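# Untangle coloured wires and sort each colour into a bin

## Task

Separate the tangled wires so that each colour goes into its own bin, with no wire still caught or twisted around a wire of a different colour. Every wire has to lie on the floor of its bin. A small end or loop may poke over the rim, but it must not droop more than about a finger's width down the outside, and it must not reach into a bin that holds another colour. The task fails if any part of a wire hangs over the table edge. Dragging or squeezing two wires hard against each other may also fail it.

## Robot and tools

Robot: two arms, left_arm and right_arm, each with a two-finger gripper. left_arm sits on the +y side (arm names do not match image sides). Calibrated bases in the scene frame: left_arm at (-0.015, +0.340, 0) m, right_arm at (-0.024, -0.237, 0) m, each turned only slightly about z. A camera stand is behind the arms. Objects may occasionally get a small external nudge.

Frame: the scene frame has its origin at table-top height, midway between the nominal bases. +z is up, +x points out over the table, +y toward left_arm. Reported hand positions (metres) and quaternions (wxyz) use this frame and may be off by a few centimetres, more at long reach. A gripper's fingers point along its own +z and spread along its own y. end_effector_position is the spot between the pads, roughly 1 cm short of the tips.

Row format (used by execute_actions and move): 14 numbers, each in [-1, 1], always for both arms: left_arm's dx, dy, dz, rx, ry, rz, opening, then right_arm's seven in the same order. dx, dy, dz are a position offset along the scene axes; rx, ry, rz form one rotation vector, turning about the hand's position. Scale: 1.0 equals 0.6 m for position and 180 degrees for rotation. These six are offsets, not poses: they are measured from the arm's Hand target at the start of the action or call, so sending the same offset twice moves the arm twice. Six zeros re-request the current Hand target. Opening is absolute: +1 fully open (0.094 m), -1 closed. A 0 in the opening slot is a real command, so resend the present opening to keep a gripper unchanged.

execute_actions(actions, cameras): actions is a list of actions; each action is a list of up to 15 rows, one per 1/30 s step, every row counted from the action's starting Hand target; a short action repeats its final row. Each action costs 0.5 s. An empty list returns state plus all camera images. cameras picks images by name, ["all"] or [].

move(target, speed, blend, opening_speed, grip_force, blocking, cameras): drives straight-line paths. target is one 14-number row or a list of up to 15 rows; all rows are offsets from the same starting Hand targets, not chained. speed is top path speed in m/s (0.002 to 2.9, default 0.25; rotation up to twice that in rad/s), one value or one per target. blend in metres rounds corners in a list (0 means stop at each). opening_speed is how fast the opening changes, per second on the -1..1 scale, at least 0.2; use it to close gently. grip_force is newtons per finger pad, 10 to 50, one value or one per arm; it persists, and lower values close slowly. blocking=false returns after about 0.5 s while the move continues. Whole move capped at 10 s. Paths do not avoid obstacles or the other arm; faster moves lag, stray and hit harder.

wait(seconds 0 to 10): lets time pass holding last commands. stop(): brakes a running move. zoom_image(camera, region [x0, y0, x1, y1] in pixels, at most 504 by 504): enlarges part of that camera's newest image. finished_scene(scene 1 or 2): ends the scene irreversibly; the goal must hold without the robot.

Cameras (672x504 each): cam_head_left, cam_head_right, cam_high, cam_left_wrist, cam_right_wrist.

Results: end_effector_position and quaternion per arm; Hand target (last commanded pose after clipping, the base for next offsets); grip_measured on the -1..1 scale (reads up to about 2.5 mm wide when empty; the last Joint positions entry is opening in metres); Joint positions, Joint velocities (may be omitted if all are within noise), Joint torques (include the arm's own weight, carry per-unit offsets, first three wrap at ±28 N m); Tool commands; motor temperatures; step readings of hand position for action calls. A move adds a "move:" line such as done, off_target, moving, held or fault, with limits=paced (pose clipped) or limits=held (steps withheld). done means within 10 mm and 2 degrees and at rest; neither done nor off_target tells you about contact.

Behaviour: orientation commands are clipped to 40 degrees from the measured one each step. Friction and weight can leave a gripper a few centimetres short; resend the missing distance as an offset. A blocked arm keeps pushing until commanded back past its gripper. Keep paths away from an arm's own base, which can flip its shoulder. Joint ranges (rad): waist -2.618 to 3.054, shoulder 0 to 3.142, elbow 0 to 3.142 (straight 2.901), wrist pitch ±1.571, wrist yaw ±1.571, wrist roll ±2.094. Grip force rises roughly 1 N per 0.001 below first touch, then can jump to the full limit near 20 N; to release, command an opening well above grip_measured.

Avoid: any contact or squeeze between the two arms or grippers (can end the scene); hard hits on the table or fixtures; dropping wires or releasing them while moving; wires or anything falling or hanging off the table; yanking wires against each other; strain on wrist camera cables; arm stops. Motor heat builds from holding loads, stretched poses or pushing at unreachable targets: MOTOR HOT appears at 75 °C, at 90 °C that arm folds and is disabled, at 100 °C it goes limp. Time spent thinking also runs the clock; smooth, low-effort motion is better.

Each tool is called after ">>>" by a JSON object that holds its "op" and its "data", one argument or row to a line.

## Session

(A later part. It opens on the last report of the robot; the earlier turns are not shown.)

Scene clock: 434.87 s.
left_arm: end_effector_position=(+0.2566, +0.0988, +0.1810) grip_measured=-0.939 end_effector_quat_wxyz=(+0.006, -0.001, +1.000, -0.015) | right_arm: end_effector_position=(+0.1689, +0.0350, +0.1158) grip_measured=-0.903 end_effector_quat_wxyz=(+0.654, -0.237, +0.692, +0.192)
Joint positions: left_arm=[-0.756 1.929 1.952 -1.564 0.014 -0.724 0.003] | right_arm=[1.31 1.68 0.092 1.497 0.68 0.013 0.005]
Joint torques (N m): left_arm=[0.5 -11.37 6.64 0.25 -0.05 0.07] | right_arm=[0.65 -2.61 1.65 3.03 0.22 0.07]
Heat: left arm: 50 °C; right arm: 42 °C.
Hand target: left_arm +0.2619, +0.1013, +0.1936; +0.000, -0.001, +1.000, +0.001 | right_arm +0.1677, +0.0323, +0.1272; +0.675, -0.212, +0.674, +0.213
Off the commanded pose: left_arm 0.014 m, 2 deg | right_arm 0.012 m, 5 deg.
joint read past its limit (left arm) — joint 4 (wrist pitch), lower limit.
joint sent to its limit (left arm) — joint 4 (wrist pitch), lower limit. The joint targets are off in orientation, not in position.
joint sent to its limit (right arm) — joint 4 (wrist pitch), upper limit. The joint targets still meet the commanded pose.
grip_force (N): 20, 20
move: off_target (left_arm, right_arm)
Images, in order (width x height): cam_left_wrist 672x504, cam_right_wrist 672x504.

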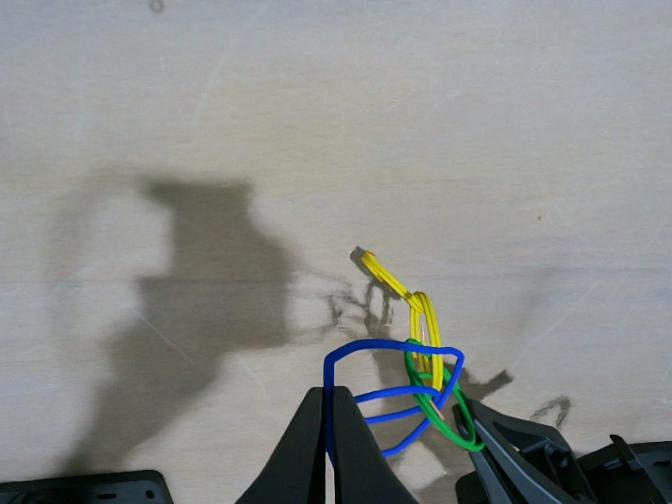

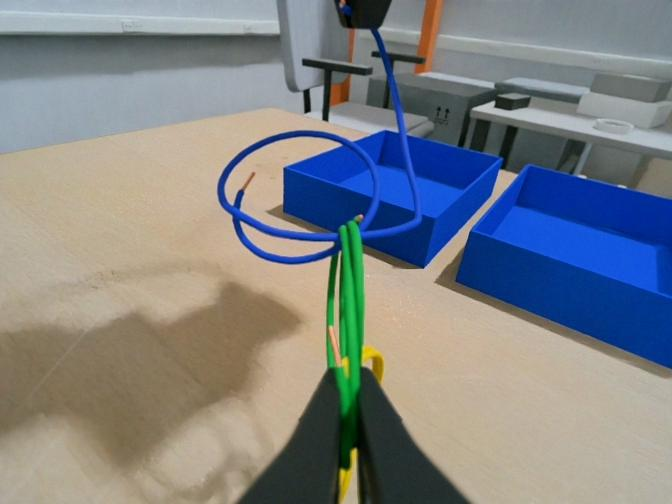

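>>> {"op": "move", "data": {
  "target": [0,0,0,0,0,0,-0.95,0.0,0.07,0.05,0,0,0,-0.93],
  "speed": 0.03,
  "cameras": ["cam_right_wrist","cam_left_wrist"]
}}

>>> {"op": "zoom_image", "data": {
  "camera": "cam_right_wrist",
  "region": [150, 50, 500, 400]
}}

>>> {"op": "zoom_image", "data": {
  "camera": "cam_left_wrist",
  "region": [240, 230, 540, 500]
}}

Scene clock: 456.37 s.
left_arm: end_effector_position=(+0.2569, +0.0992, +0.1810) grip_measured=-0.939 end_effector_quat_wxyz=(+0.007, -0.001, +1.000, -0.014) | right_arm: end_effector_position=(+0.1675, +0.0705, +0.1455) grip_measured=-0.903 end_effector_quat_wxyz=(+0.668, -0.223, +0.679, +0.208)
Joint positions: left_arm=[-0.756 1.929 1.952 -1.564 0.012 -0.724 0.003] | right_arm=[1.362 1.63 0.236 1.364 0.732 0.005 0.005]
Joint torques (N m): left_arm=[0.59 -11.28 6.82 0.23 -0.06 0.04] | right_arm=[0.61 -5.9 5.59 1.86 0.18 -0.08]
Heat: left arm: 50 °C; right arm: 45 °C.
Hand target: left_arm +0.2619, +0.1013, +0.1936; +0.000, -0.001, +1.000, +0.001 | right_arm +0.1678, +0.0743, +0.1572; +0.675, -0.212, +0.674, +0.213
Off the commanded pose: left_arm 0.014 m, 2 deg | right_arm 0.012 m, 2 deg.
joint read past its limit (left arm) — joint 4 (wrist pitch), lower limit.
joint sent to its limit (left arm) — joint 4 (wrist pitch), lower limit. The joint targets are off in orientation, not in position.
grip_force (N): 20, 20
move: off_target (left_arm, right_arm)
Images, in order (width x height): cam_left_wrist 672x504, cam_right_wrist 672x504.

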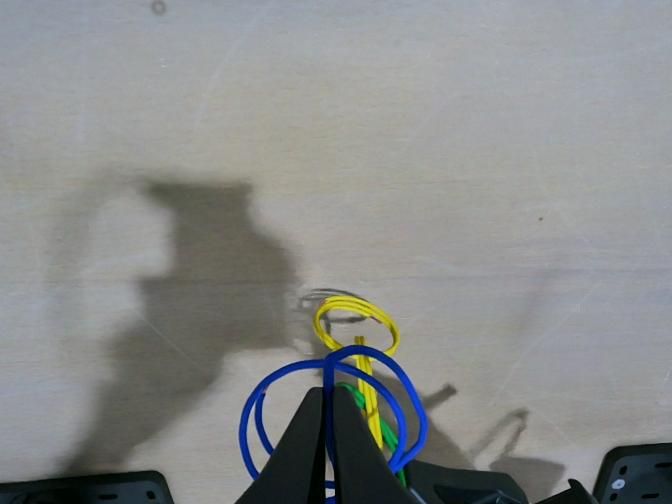

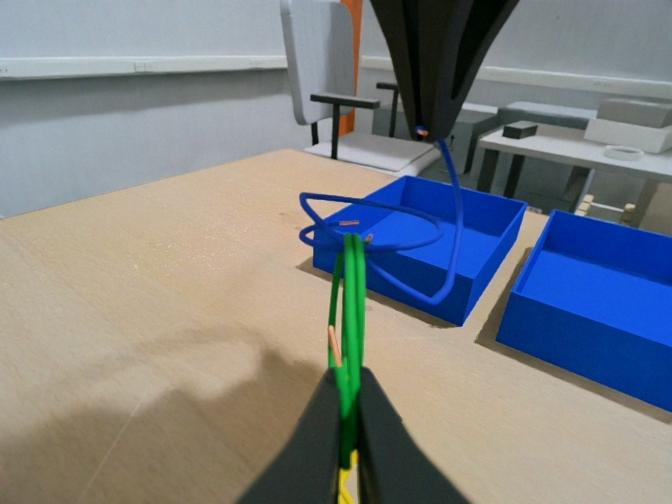

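Scaled by 1.440 from the camera's 672x504 image, which has a finer 960x720 frame.

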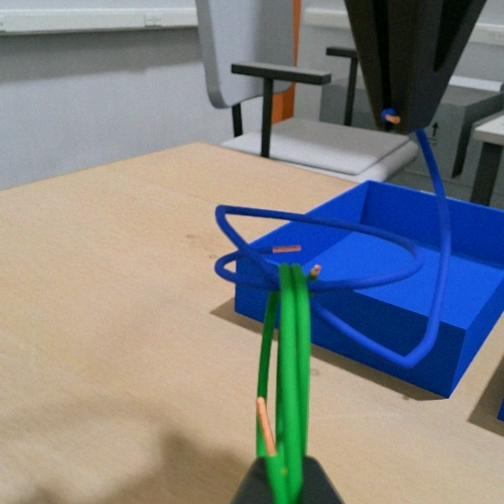

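Scaled by 1.680 from the camera's 672x504 image, which has a finer 960x720 frame.

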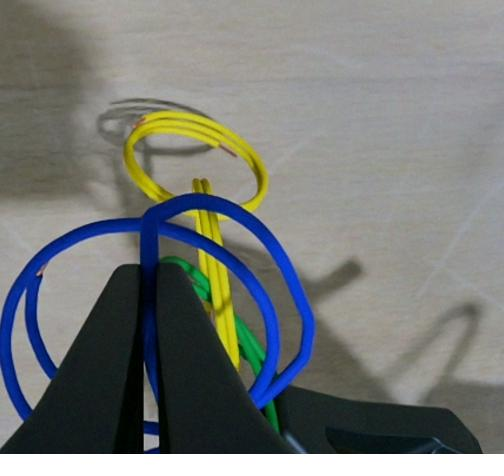

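>>> {"op": "move", "data": {
  "target": [0,0,0,0,0,0.4,-0.95,0,0.035,0,0,0,-0.14,-0.93],
  "speed": 0.15,
  "cameras": ["cam_right_wrist","cam_left_wrist"]
}}

>>> {"op": "zoom_image", "data": {
  "camera": "cam_right_wrist",
  "region": [150, 50, 500, 400]
}}

Scene clock: 507.20 s.
left_arm: end_effector_position=(+0.2576, +0.1000, +0.1810) grip_measured=-0.939 end_effector_quat_wxyz=(+0.001, -0.579, +0.815, -0.015) | right_arm: end_effector_position=(+0.1694, +0.0905, +0.1582) grip_measured=-0.903 end_effector_quat_wxyz=(+0.705, -0.059, +0.703, +0.067)
Joint positions: left_arm=[-0.756 1.929 1.952 -1.564 0.006 -1.957 0.003] | right_arm=[1.525 1.858 0.593 1.283 1.335 -0.007 0.005]
Joint torques (N m): left_arm=[0.8 -11.33 6.76 0.22 -0.04 -0.17] | right_arm=[0.62 -5.16 6.09 1.41 0.17 -0.06]
Heat: left arm: 51 °C; right arm: 43 °C.
Hand target: left_arm +0.2618, +0.1013, +0.1936; -0.001, -0.588, +0.809, +0.000 | right_arm +0.1678, +0.0953, +0.1573; +0.705, -0.060, +0.704, +0.061
Off the commanded pose: left_arm 0.013 m, 2 deg | right_arm 0.005 m, 1 deg.
joint read past its limit (left arm) — joint 4 (wrist pitch), lower limit.
joint sent to its limit (left arm) — joint 4 (wrist pitch), lower limit. The joint targets are off in orientation, not in position.
grip_force (N): 20, 20
move: off_target (left_arm)
Images, in order (width x height): cam_left_wrist 672x504, cam_right_wrist 672x504.

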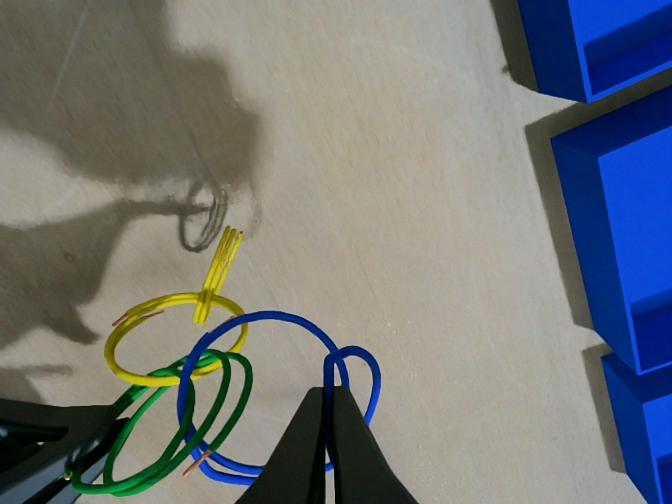

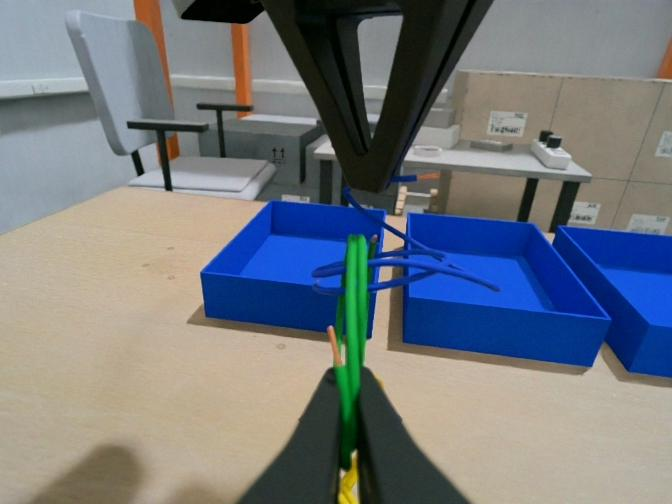

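Scaled by 1.440 from the camera's 672x504 image, which has a finer 960x720 frame.

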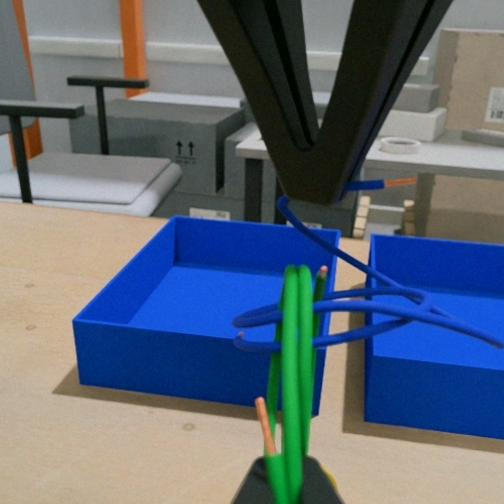

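>>> {"op": "move", "data": {
  "target": [0,-0.055,0,0,0,0.05,-0.95,0,0.0,0,0,0,0,-0.93],
  "speed": 0.05,
  "cameras": ["cam_right_wrist","cam_left_wrist"]
}}

>>> {"op": "zoom_image", "data": {
  "camera": "cam_right_wrist",
  "region": [200, 120, 500, 370]
}}

>>> {"op": "zoom_image", "data": {
  "camera": "cam_left_wrist",
  "region": [50, 270, 390, 504]
}}

Scene clock: 518.50 s.
left_arm: end_effector_position=(+0.2601, +0.0736, +0.1949) grip_measured=-0.939 end_effector_quat_wxyz=(-0.010, -0.620, +0.783, -0.050) | right_arm: end_effector_position=(+0.1695, +0.0904, +0.1581) grip_measured=-0.903 end_effector_quat_wxyz=(+0.705, -0.059, +0.703, +0.067)
Joint positions: left_arm=[-0.79 1.962 2.051 -1.564 0.034 -2.097 0.003] | right_arm=[1.525 1.858 0.593 1.282 1.336 -0.007 0.005]
Joint torques (N m): left_arm=[-0.5 -8.17 6.76 0.38 0.03 -0.13] | right_arm=[0.61 -5.16 6.09 1.4 0.14 -0.05]
Heat: left arm: 51 °C; right arm: 43 °C.
Hand target: left_arm +0.2619, +0.0683, +0.1936; -0.001, -0.650, +0.760, +0.000 | right_arm +0.1678, +0.0953, +0.1572; +0.705, -0.060, +0.704, +0.061
Off the commanded pose: left_arm 0.006 m, 7 deg | right_arm 0.005 m, 1 deg.
joint read past its limit (left arm) — joint 4 (wrist pitch), lower limit.
joint sent to its limit (left arm) — joint 4 (wrist pitch), lower limit; joint 6 (wrist roll), lower limit. The joint targets are off in orientation, not in position.
grip_force (N): 20, 20
move: off_target (left_arm)
Images, in order (width x height): cam_left_wrist 672x504, cam_right_wrist 672x504.

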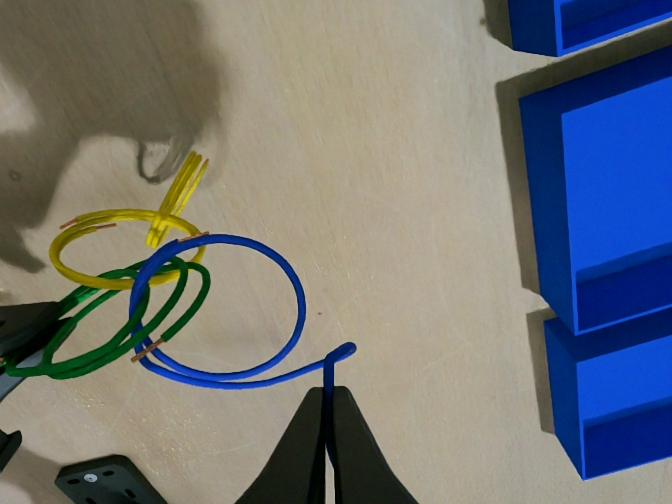

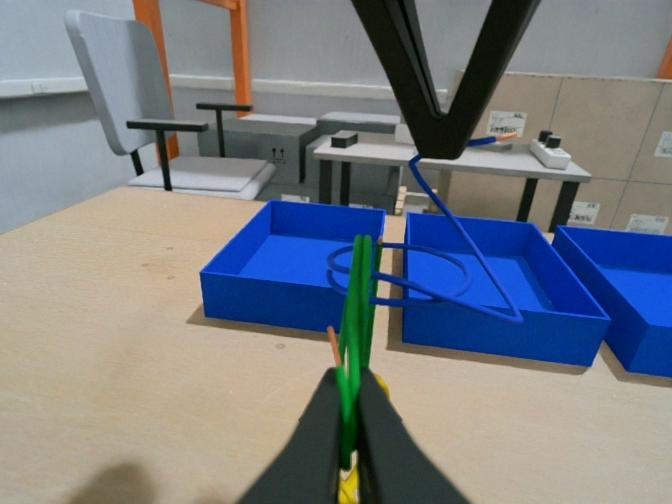

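Scaled by 1.680 from the camera's 672x504 image, which has a finer 960x720 frame.

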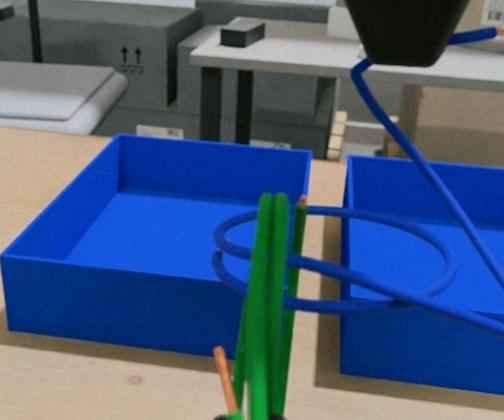

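Scaled by 1.482 from the camera's 672x504 image, which has a finer 960x720 frame.

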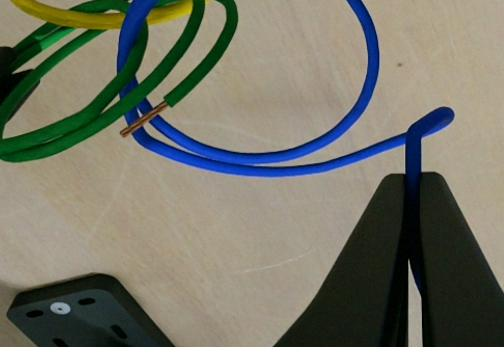

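>>> {"op": "move", "data": {
  "target": [0,0.03,-0.14,0,0,0,-0.95,0,0.0,-0.14,0,0,0,-0.93],
  "speed": 0.06,
  "cameras": ["cam_right_wrist","cam_left_wrist","cam_head_left"]
}}

>>> {"op": "zoom_image", "data": {
  "camera": "cam_left_wrist",
  "region": [0, 170, 390, 504]
}}

Scene clock: 577.73 s.
left_arm: end_effector_position=(+0.2591, +0.0823, +0.1177) grip_measured=-0.939 end_effector_quat_wxyz=(-0.016, -0.627, +0.778, -0.010) | right_arm: end_effector_position=(+0.1696, +0.0918, +0.0670) grip_measured=-0.903 end_effector_quat_wxyz=(+0.694, -0.094, +0.713, +0.031)
Joint positions: left_arm=[-0.775 1.962 1.743 -1.337 0.034 -2.097 0.003] | right_arm=[1.525 2.21 0.603 1.46 1.337 0.056 0.005]
Joint torques (N m): left_arm=[0.51 -8.76 4.78 0.29 -0.07 -0.11] | right_arm=[0.65 -6.06 3.56 2.62 0.26 0.09]
Heat: left arm: 52 °C; right arm: 42 °C.
Hand target: left_arm +0.2619, +0.0864, +0.1096; -0.001, -0.650, +0.760, +0.000 | right_arm +0.1678, +0.0953, +0.0732; +0.705, -0.060, +0.704, +0.061
Off the commanded pose: left_arm 0.010 m, 4 deg | right_arm 0.007 m, 5 deg.
joint sent to its limit (left arm) — joint 6 (wrist roll), lower limit. The joint targets still meet the commanded pose.
grip_force (N): 20, 20
move: off_target (left_arm, right_arm)
Images, in order (width x height): cam_head_left 672x504, cam_left_wrist 672x504, cam_right_wrist 672x504.

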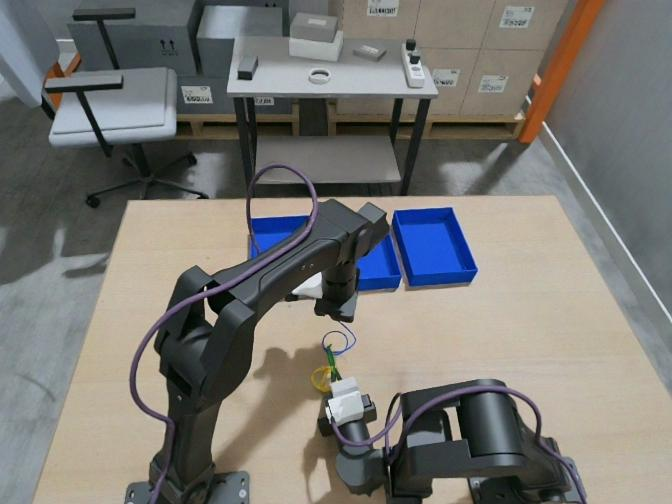

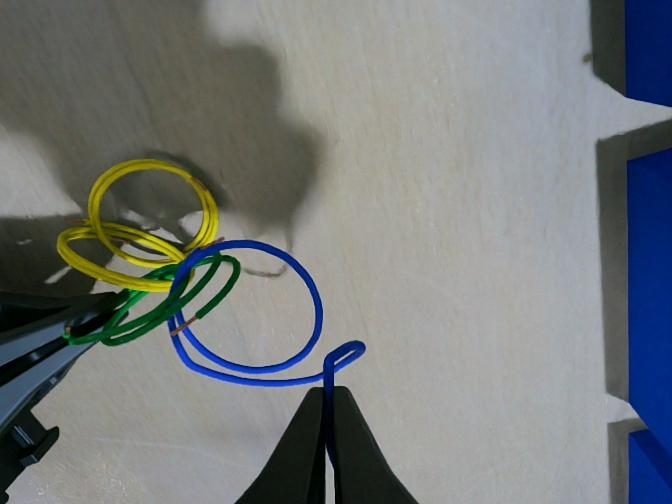

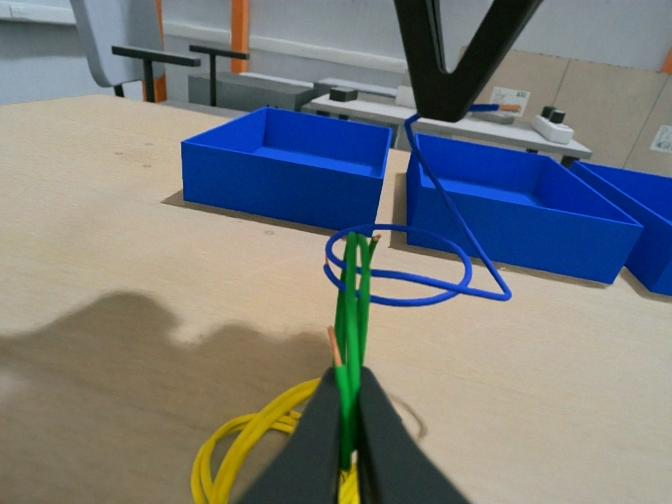

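Scaled by 1.292 from the camera's 672x504 image, which has a finer 960x720 frame.

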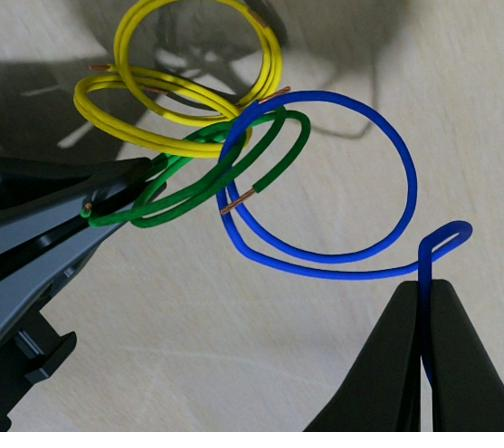

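>>> {"op": "move", "data": {
  "target": [
    [0,0,-0.015,0,0,0,-0.95,0,0,0,0,0,0,-0.93],
    [0,0,-0.015,0,0,0,-0.6,0,0,0,0,0,0,-0.93],
    [0,0,0.05,0,0,0,-0.6,0,0,0,0,0,0,-0.93]
  ],
  "speed": 0.06,
  "opening_speed": 0.4,
  "cameras": ["cam_right_wrist","cam_left_wrist"]
}}

>>> {"op": "zoom_image", "data": {
  "camera": "cam_left_wrist",
  "region": [0, 170, 390, 504]
}}

Scene clock: 605.80 s.
left_arm: end_effector_position=(+0.2609, +0.0807, +0.1420) grip_measured=-0.603 end_effector_quat_wxyz=(-0.014, -0.627, +0.778, -0.018) | right_arm: end_effector_position=(+0.1696, +0.0918, +0.0670) grip_measured=-0.903 end_effector_quat_wxyz=(+0.694, -0.094, +0.713, +0.031)
Joint positions: left_arm=[-0.775 1.962 1.839 -1.417 0.034 -2.097 0.019] | right_arm=[1.525 2.21 0.603 1.46 1.337 0.056 0.005]
Joint torques (N m): left_arm=[0.57 -8.42 6.79 -0.09 -0.11 -0.12] | right_arm=[0.64 -6.05 3.55 2.62 0.26 0.09]
Heat: left arm: 50 °C; right arm: 44 °C.
Hand target: left_arm +0.2620, +0.0864, +0.1396; -0.001, -0.650, +0.760, +0.000 | right_arm +0.1678, +0.0953, +0.0732; +0.705, -0.060, +0.704, +0.061
Off the commanded pose: left_arm 0.006 m, 4 deg | right_arm 0.007 m, 5 deg.
joint sent to its limit (left arm) — joint 6 (wrist roll), lower limit. The joint targets still meet the commanded pose.
grip_force (N): 20, 20
move: off_target (left_arm, right_arm); target 2's new opening was sent with left_arm's hand 0.010 m and 4 deg from that target
Images, in order (width x height): cam_left_wrist 672x504, cam_right_wrist 672x504.

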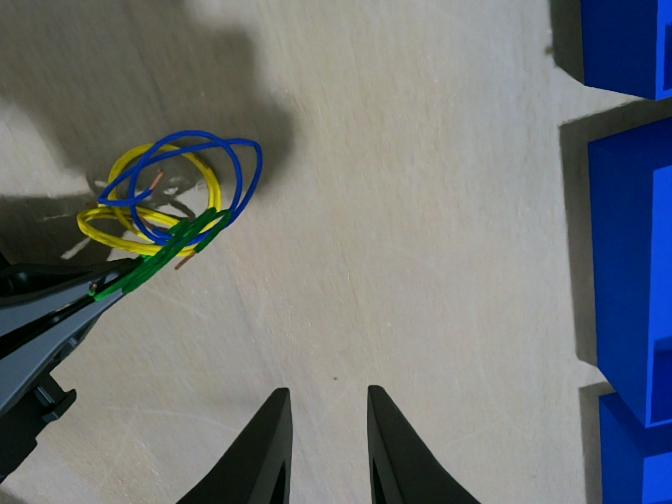

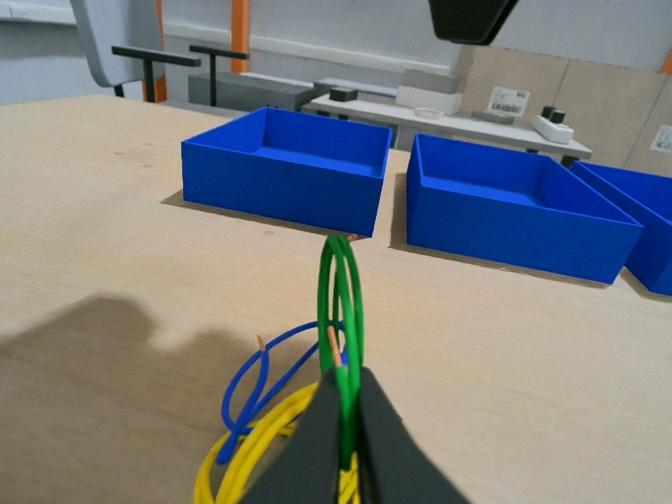

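Scaled by 1.292 from the camera's 672x504 image, which has a finer 960x720 frame.

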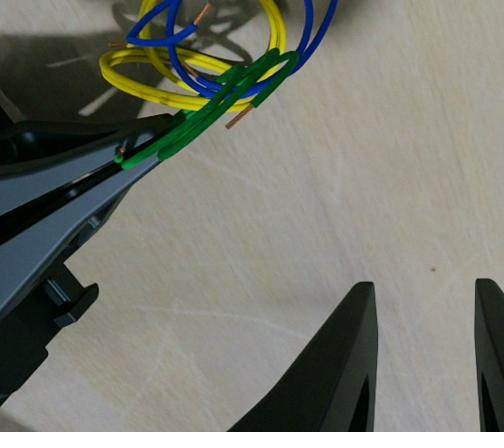

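>>> {"op": "zoom_image", "data": {
  "camera": "cam_left_wrist",
  "region": [60, 110, 280, 310]
}}

>>> {"op": "zoom_image", "data": {
  "camera": "cam_right_wrist",
  "region": [180, 220, 420, 480]
}}

Scaled by 2.291 from the camera's 672x504 image, which has a finer 960x720 frame.

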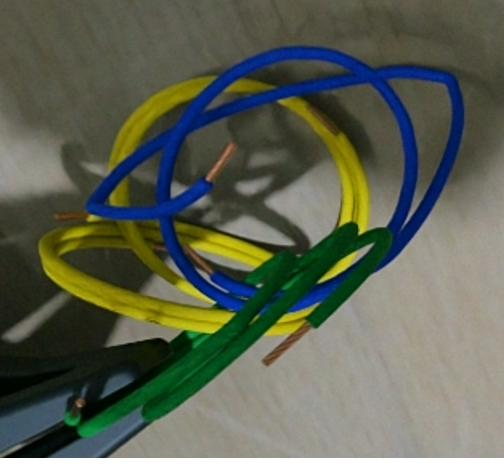

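Scaled by 1.938 from the camera's 672x504 image, which has a finer 960x720 frame.

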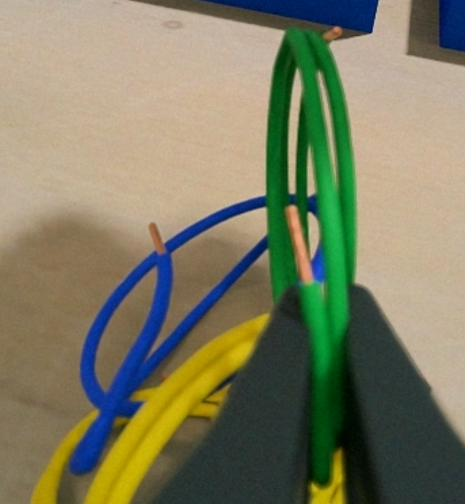

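>>> {"op": "move", "data": {
  "target": [-0.05,0.063,-0.075,0,0,0,-0.5,0,0,0,0,0,0,-0.93],
  "speed": 0.08,
  "cameras": ["cam_right_wrist","cam_left_wrist"]
}}

>>> {"op": "zoom_image", "data": {
  "camera": "cam_left_wrist",
  "region": [160, 200, 480, 500]
}}

>>> {"op": "zoom_image", "data": {
  "camera": "cam_right_wrist",
  "region": [180, 120, 480, 420]
}}

Scene clock: 647.13 s.
left_arm: end_effector_position=(+0.2295, +0.1197, +0.0913) grip_measured=-0.503 end_effector_quat_wxyz=(-0.015, -0.635, +0.772, +0.007) | right_arm: end_effector_position=(+0.1696, +0.0918, +0.0670) grip_measured=-0.903 end_effector_quat_wxyz=(+0.694, -0.094, +0.713, +0.031)
Joint positions: left_arm=[-0.755 1.815 1.444 -1.218 0.028 -2.097 0.023] | right_arm=[1.525 2.21 0.603 1.46 1.337 0.056 0.005]
Joint torques (N m): left_arm=[0.62 -10.51 4.53 0.22 -0.1 -0.13] | right_arm=[0.64 -6.06 3.55 2.62 0.26 0.09]
Motor temperatures (°C): left_arm=[33 50 50 32 31 33 35] | right_arm=[31 39 41 46 34 32 34]
Heat: left arm: 50 °C; right arm: 46 °C.
Hand target: left_arm +0.2319, +0.1242, +0.0946; -0.001, -0.650, +0.760, +0.000 | right_arm +0.1678, +0.0953, +0.0732; +0.705, -0.060, +0.704, +0.061
Off the commanded pose: left_arm 0.006 m, 3 deg | right_arm 0.007 m, 5 deg.
joint sent to its limit (left arm) — joint 6 (wrist roll), lower limit. The joint targets still meet the commanded pose.
grip_force (N): 20, 20
move: off_target (left_arm, right_arm)
Images, in order (width x height): cam_left_wrist 672x504, cam_right_wrist 672x504.

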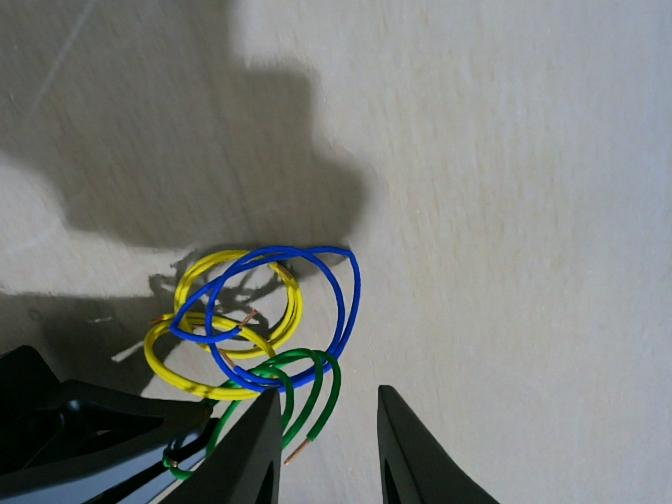

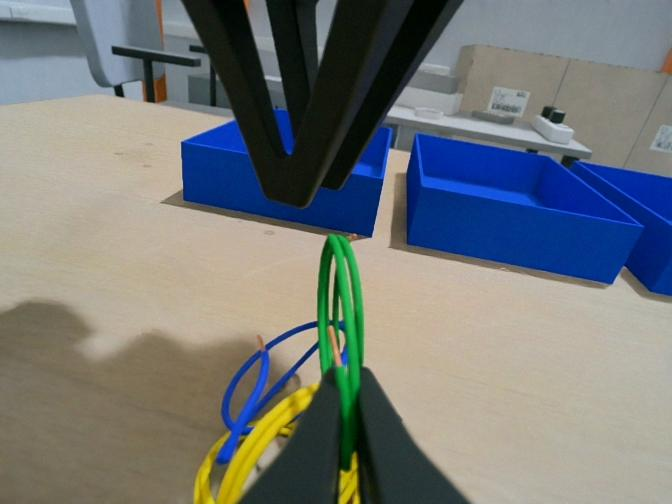

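Scaled by 1.575 from the camera's 672x504 image, which has a finer 960x720 frame.

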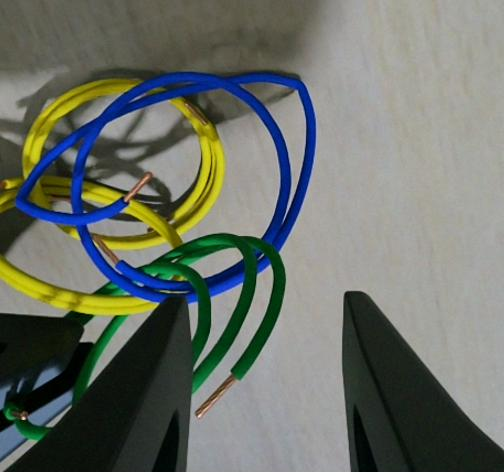

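Scaled by 1.680 from the camera's 672x504 image, which has a finer 960x720 frame.

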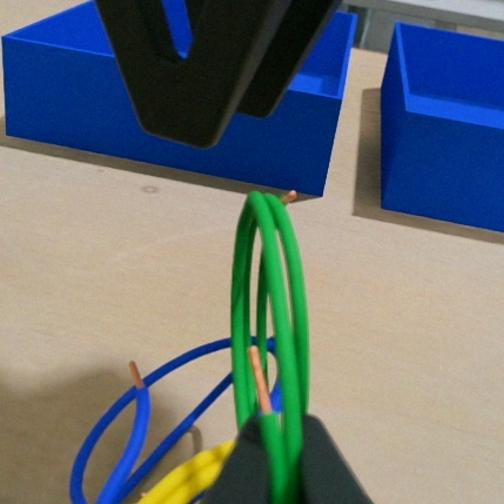

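>>> {"op": "move", "data": {
  "target": [0.01,0.015,-0.06,0,0,0,-0.4,0,0,0,0,0,0,-0.93],
  "speed": 0.05,
  "cameras": ["cam_right_wrist","cam_left_wrist"]
}}

>>> {"op": "zoom_image", "data": {
  "camera": "cam_left_wrist",
  "region": [160, 200, 480, 500]
}}

>>> {"op": "zoom_image", "data": {
  "camera": "cam_right_wrist",
  "region": [180, 120, 480, 420]
}}

Scene clock: 677.27 s.
left_arm: end_effector_position=(+0.2360, +0.1280, +0.0619) grip_measured=-0.403 end_effector_quat_wxyz=(-0.008, -0.645, +0.764, -0.003) | right_arm: end_effector_position=(+0.1696, +0.0918, +0.0670) grip_measured=-0.903 end_effector_quat_wxyz=(+0.694, -0.094, +0.713, +0.031)
Joint positions: left_arm=[-0.729 1.814 1.324 -1.077 0.018 -2.097 0.028] | right_arm=[1.525 2.21 0.603 1.46 1.337 0.056 0.005]
Joint torques (N m): left_arm=[0.72 -8.46 4.59 0.28 -0.1 -0.03] | right_arm=[0.64 -6.05 3.56 2.61 0.26 0.09]
Heat: left arm: 52 °C; right arm: 47 °C.
Hand target: left_arm +0.2380, +0.1331, +0.0587; -0.001, -0.650, +0.760, +0.000 | right_arm +0.1678, +0.0953, +0.0732; +0.705, -0.060, +0.704, +0.061
Off the commanded pose: left_arm 0.006 m, 1 deg | right_arm 0.007 m, 5 deg.
grip_force (N): 20, 20
move: off_target (right_arm)
Images, in order (width x height): cam_left_wrist 672x504, cam_right_wrist 672x504.

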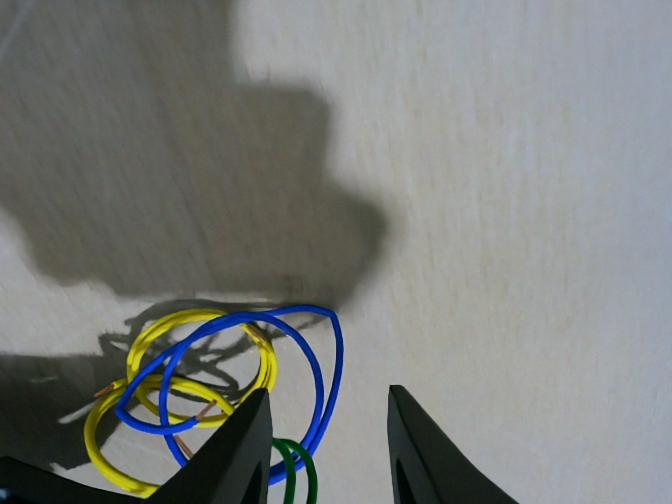

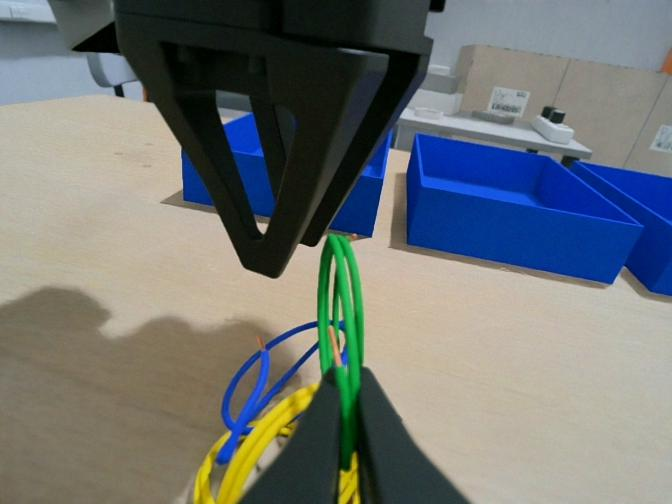

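Scaled by 1.575 from the camera's 672x504 image, which has a finer 960x720 frame.

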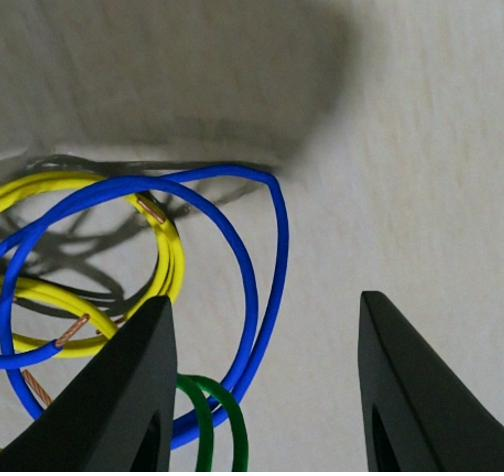

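Scaled by 1.680 from the camera's 672x504 image, which has a finer 960x720 frame.

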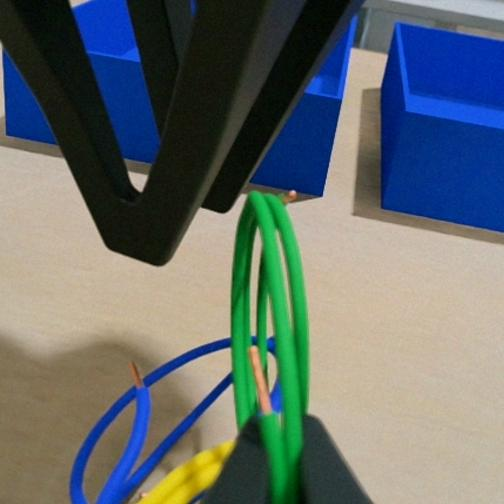

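>>> {"op": "move", "data": {
  "target": [0,-0.004,-0.04,0,0,0,-0.4,0,0,0,0,0,0,-0.93],
  "speed": 0.04,
  "cameras": ["cam_right_wrist","cam_left_wrist"]
}}

>>> {"op": "zoom_image", "data": {
  "camera": "cam_left_wrist",
  "region": [160, 200, 480, 500]
}}

>>> {"op": "zoom_image", "data": {
  "camera": "cam_right_wrist",
  "region": [180, 120, 480, 420]
}}

Scene clock: 694.33 s.
left_arm: end_effector_position=(+0.2380, +0.1264, +0.0421) grip_measured=-0.403 end_effector_quat_wxyz=(-0.007, -0.645, +0.764, -0.010) | right_arm: end_effector_position=(+0.1696, +0.0918, +0.0670) grip_measured=-0.903 end_effector_quat_wxyz=(+0.694, -0.094, +0.713, +0.031)
Joint positions: left_arm=[-0.729 1.832 1.265 -0.986 0.018 -2.097 0.028] | right_arm=[1.525 2.21 0.603 1.46 1.337 0.056 0.005]
Joint torques (N m): left_arm=[0.12 -7.5 4.4 0.32 -0.13 -0.17] | right_arm=[0.62 -6.05 3.56 2.61 0.26 0.09]
Heat: left arm: 53 °C; right arm: 48 °C.
Hand target: left_arm +0.2379, +0.1308, +0.0346; -0.001, -0.650, +0.760, +0.000 | right_arm +0.1678, +0.0953, +0.0732; +0.705, -0.060, +0.704, +0.061
Off the commanded pose: left_arm 0.009 m, 2 deg | right_arm 0.007 m, 5 deg.
grip_force (N): 20, 20
move: off_target (right_arm)
Images, in order (width x height): cam_left_wrist 672x504, cam_right_wrist 672x504.

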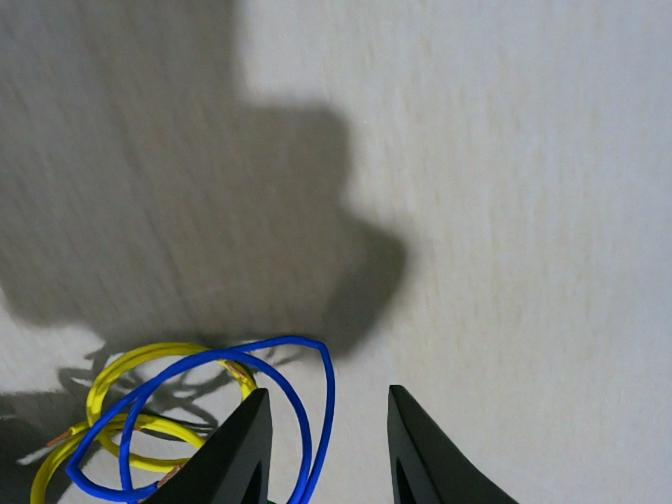

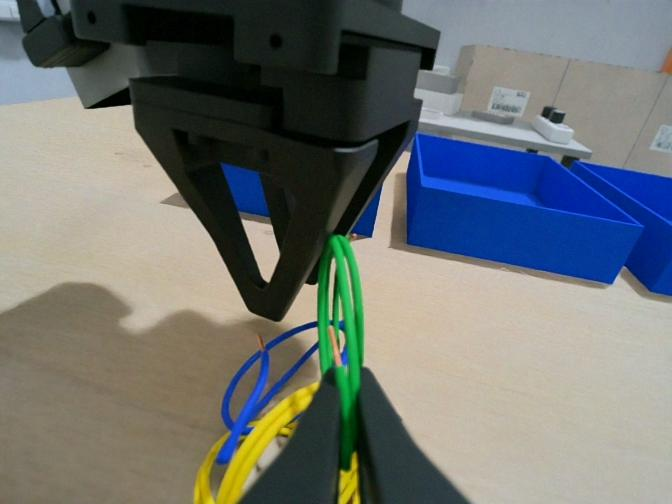

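Scaled by 1.575 from the camera's 672x504 image, which has a finer 960x720 frame.

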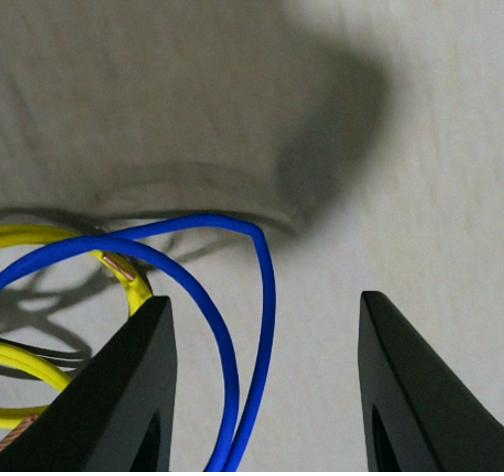

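Scaled by 1.680 from the camera's 672x504 image, which has a finer 960x720 frame.

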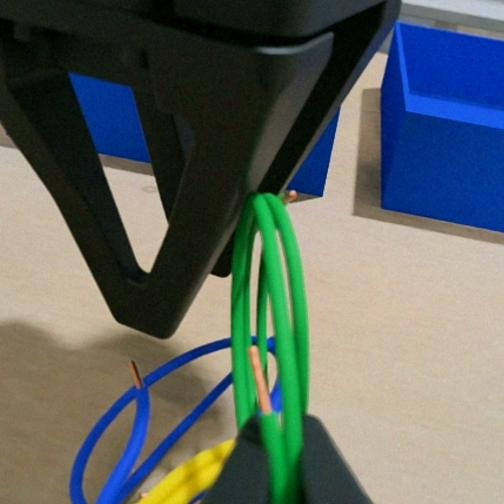

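>>> {"op": "move", "data": {
  "target": [-0.01,-0.002,-0.03,0,0,0,-0.4,0,0,0,0,0,0,-0.93],
  "speed": 0.04,
  "cameras": ["cam_right_wrist","cam_left_wrist"]
}}

>>> {"op": "zoom_image", "data": {
  "camera": "cam_left_wrist",
  "region": [160, 200, 480, 500]
}}

>>> {"op": "zoom_image", "data": {
  "camera": "cam_right_wrist",
  "region": [180, 120, 480, 420]
}}

Scene clock: 706.10 s.
left_arm: end_effector_position=(+0.2344, +0.1277, +0.0242) grip_measured=-0.403 end_effector_quat_wxyz=(-0.007, -0.644, +0.765, -0.010) | right_arm: end_effector_position=(+0.1696, +0.0918, +0.0670) grip_measured=-0.903 end_effector_quat_wxyz=(+0.694, -0.094, +0.713, +0.031)
Joint positions: left_arm=[-0.733 1.844 1.205 -0.914 0.018 -2.097 0.028] | right_arm=[1.525 2.21 0.603 1.46 1.337 0.056 0.005]
Joint torques (N m): left_arm=[-0.61 -7.56 4.49 0.23 -0.04 -0.13] | right_arm=[0.62 -6.06 3.56 2.62 0.26 0.09]
Heat: left arm: 51 °C; right arm: 48 °C.
Hand target: left_arm +0.2319, +0.1296, +0.0166; -0.001, -0.650, +0.760, +0.000 | right_arm +0.1678, +0.0953, +0.0732; +0.705, -0.060, +0.704, +0.061
Off the commanded pose: left_arm 0.008 m, 2 deg | right_arm 0.007 m, 5 deg.
joint sent to its limit (left arm) — joint 6 (wrist roll), lower limit. The joint targets still meet the commanded pose.
grip_force (N): 20, 20
move: off_target (right_arm)
Images, in order (width x height): cam_left_wrist 672x504, cam_right_wrist 672x504.

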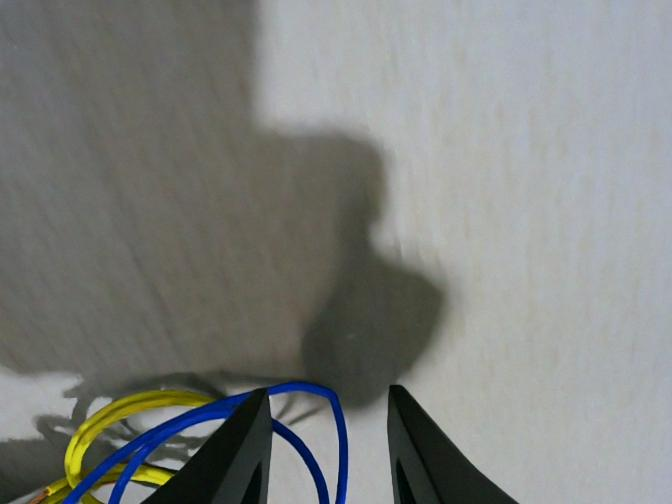

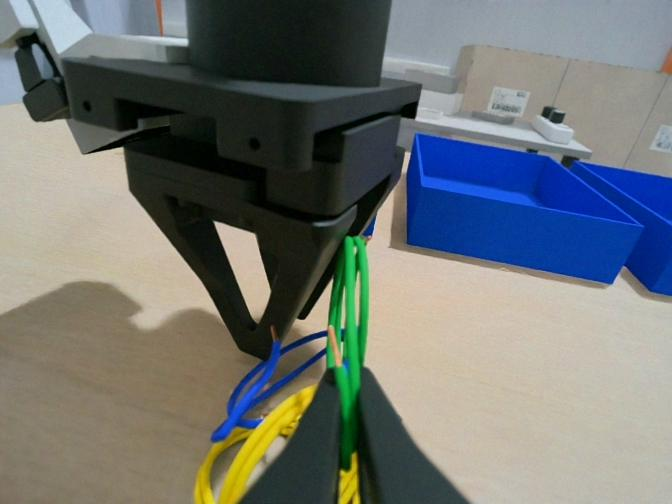

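Scaled by 1.575 from the camera's 672x504 image, which has a finer 960x720 frame.

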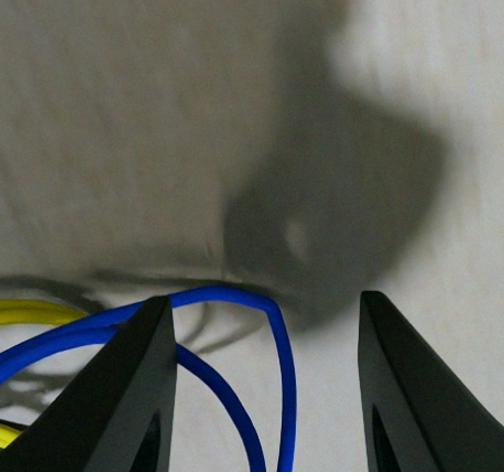

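Scaled by 1.680 from the camera's 672x504 image, which has a finer 960x720 frame.

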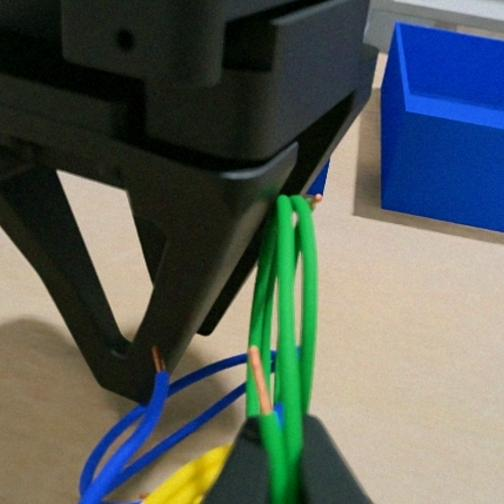

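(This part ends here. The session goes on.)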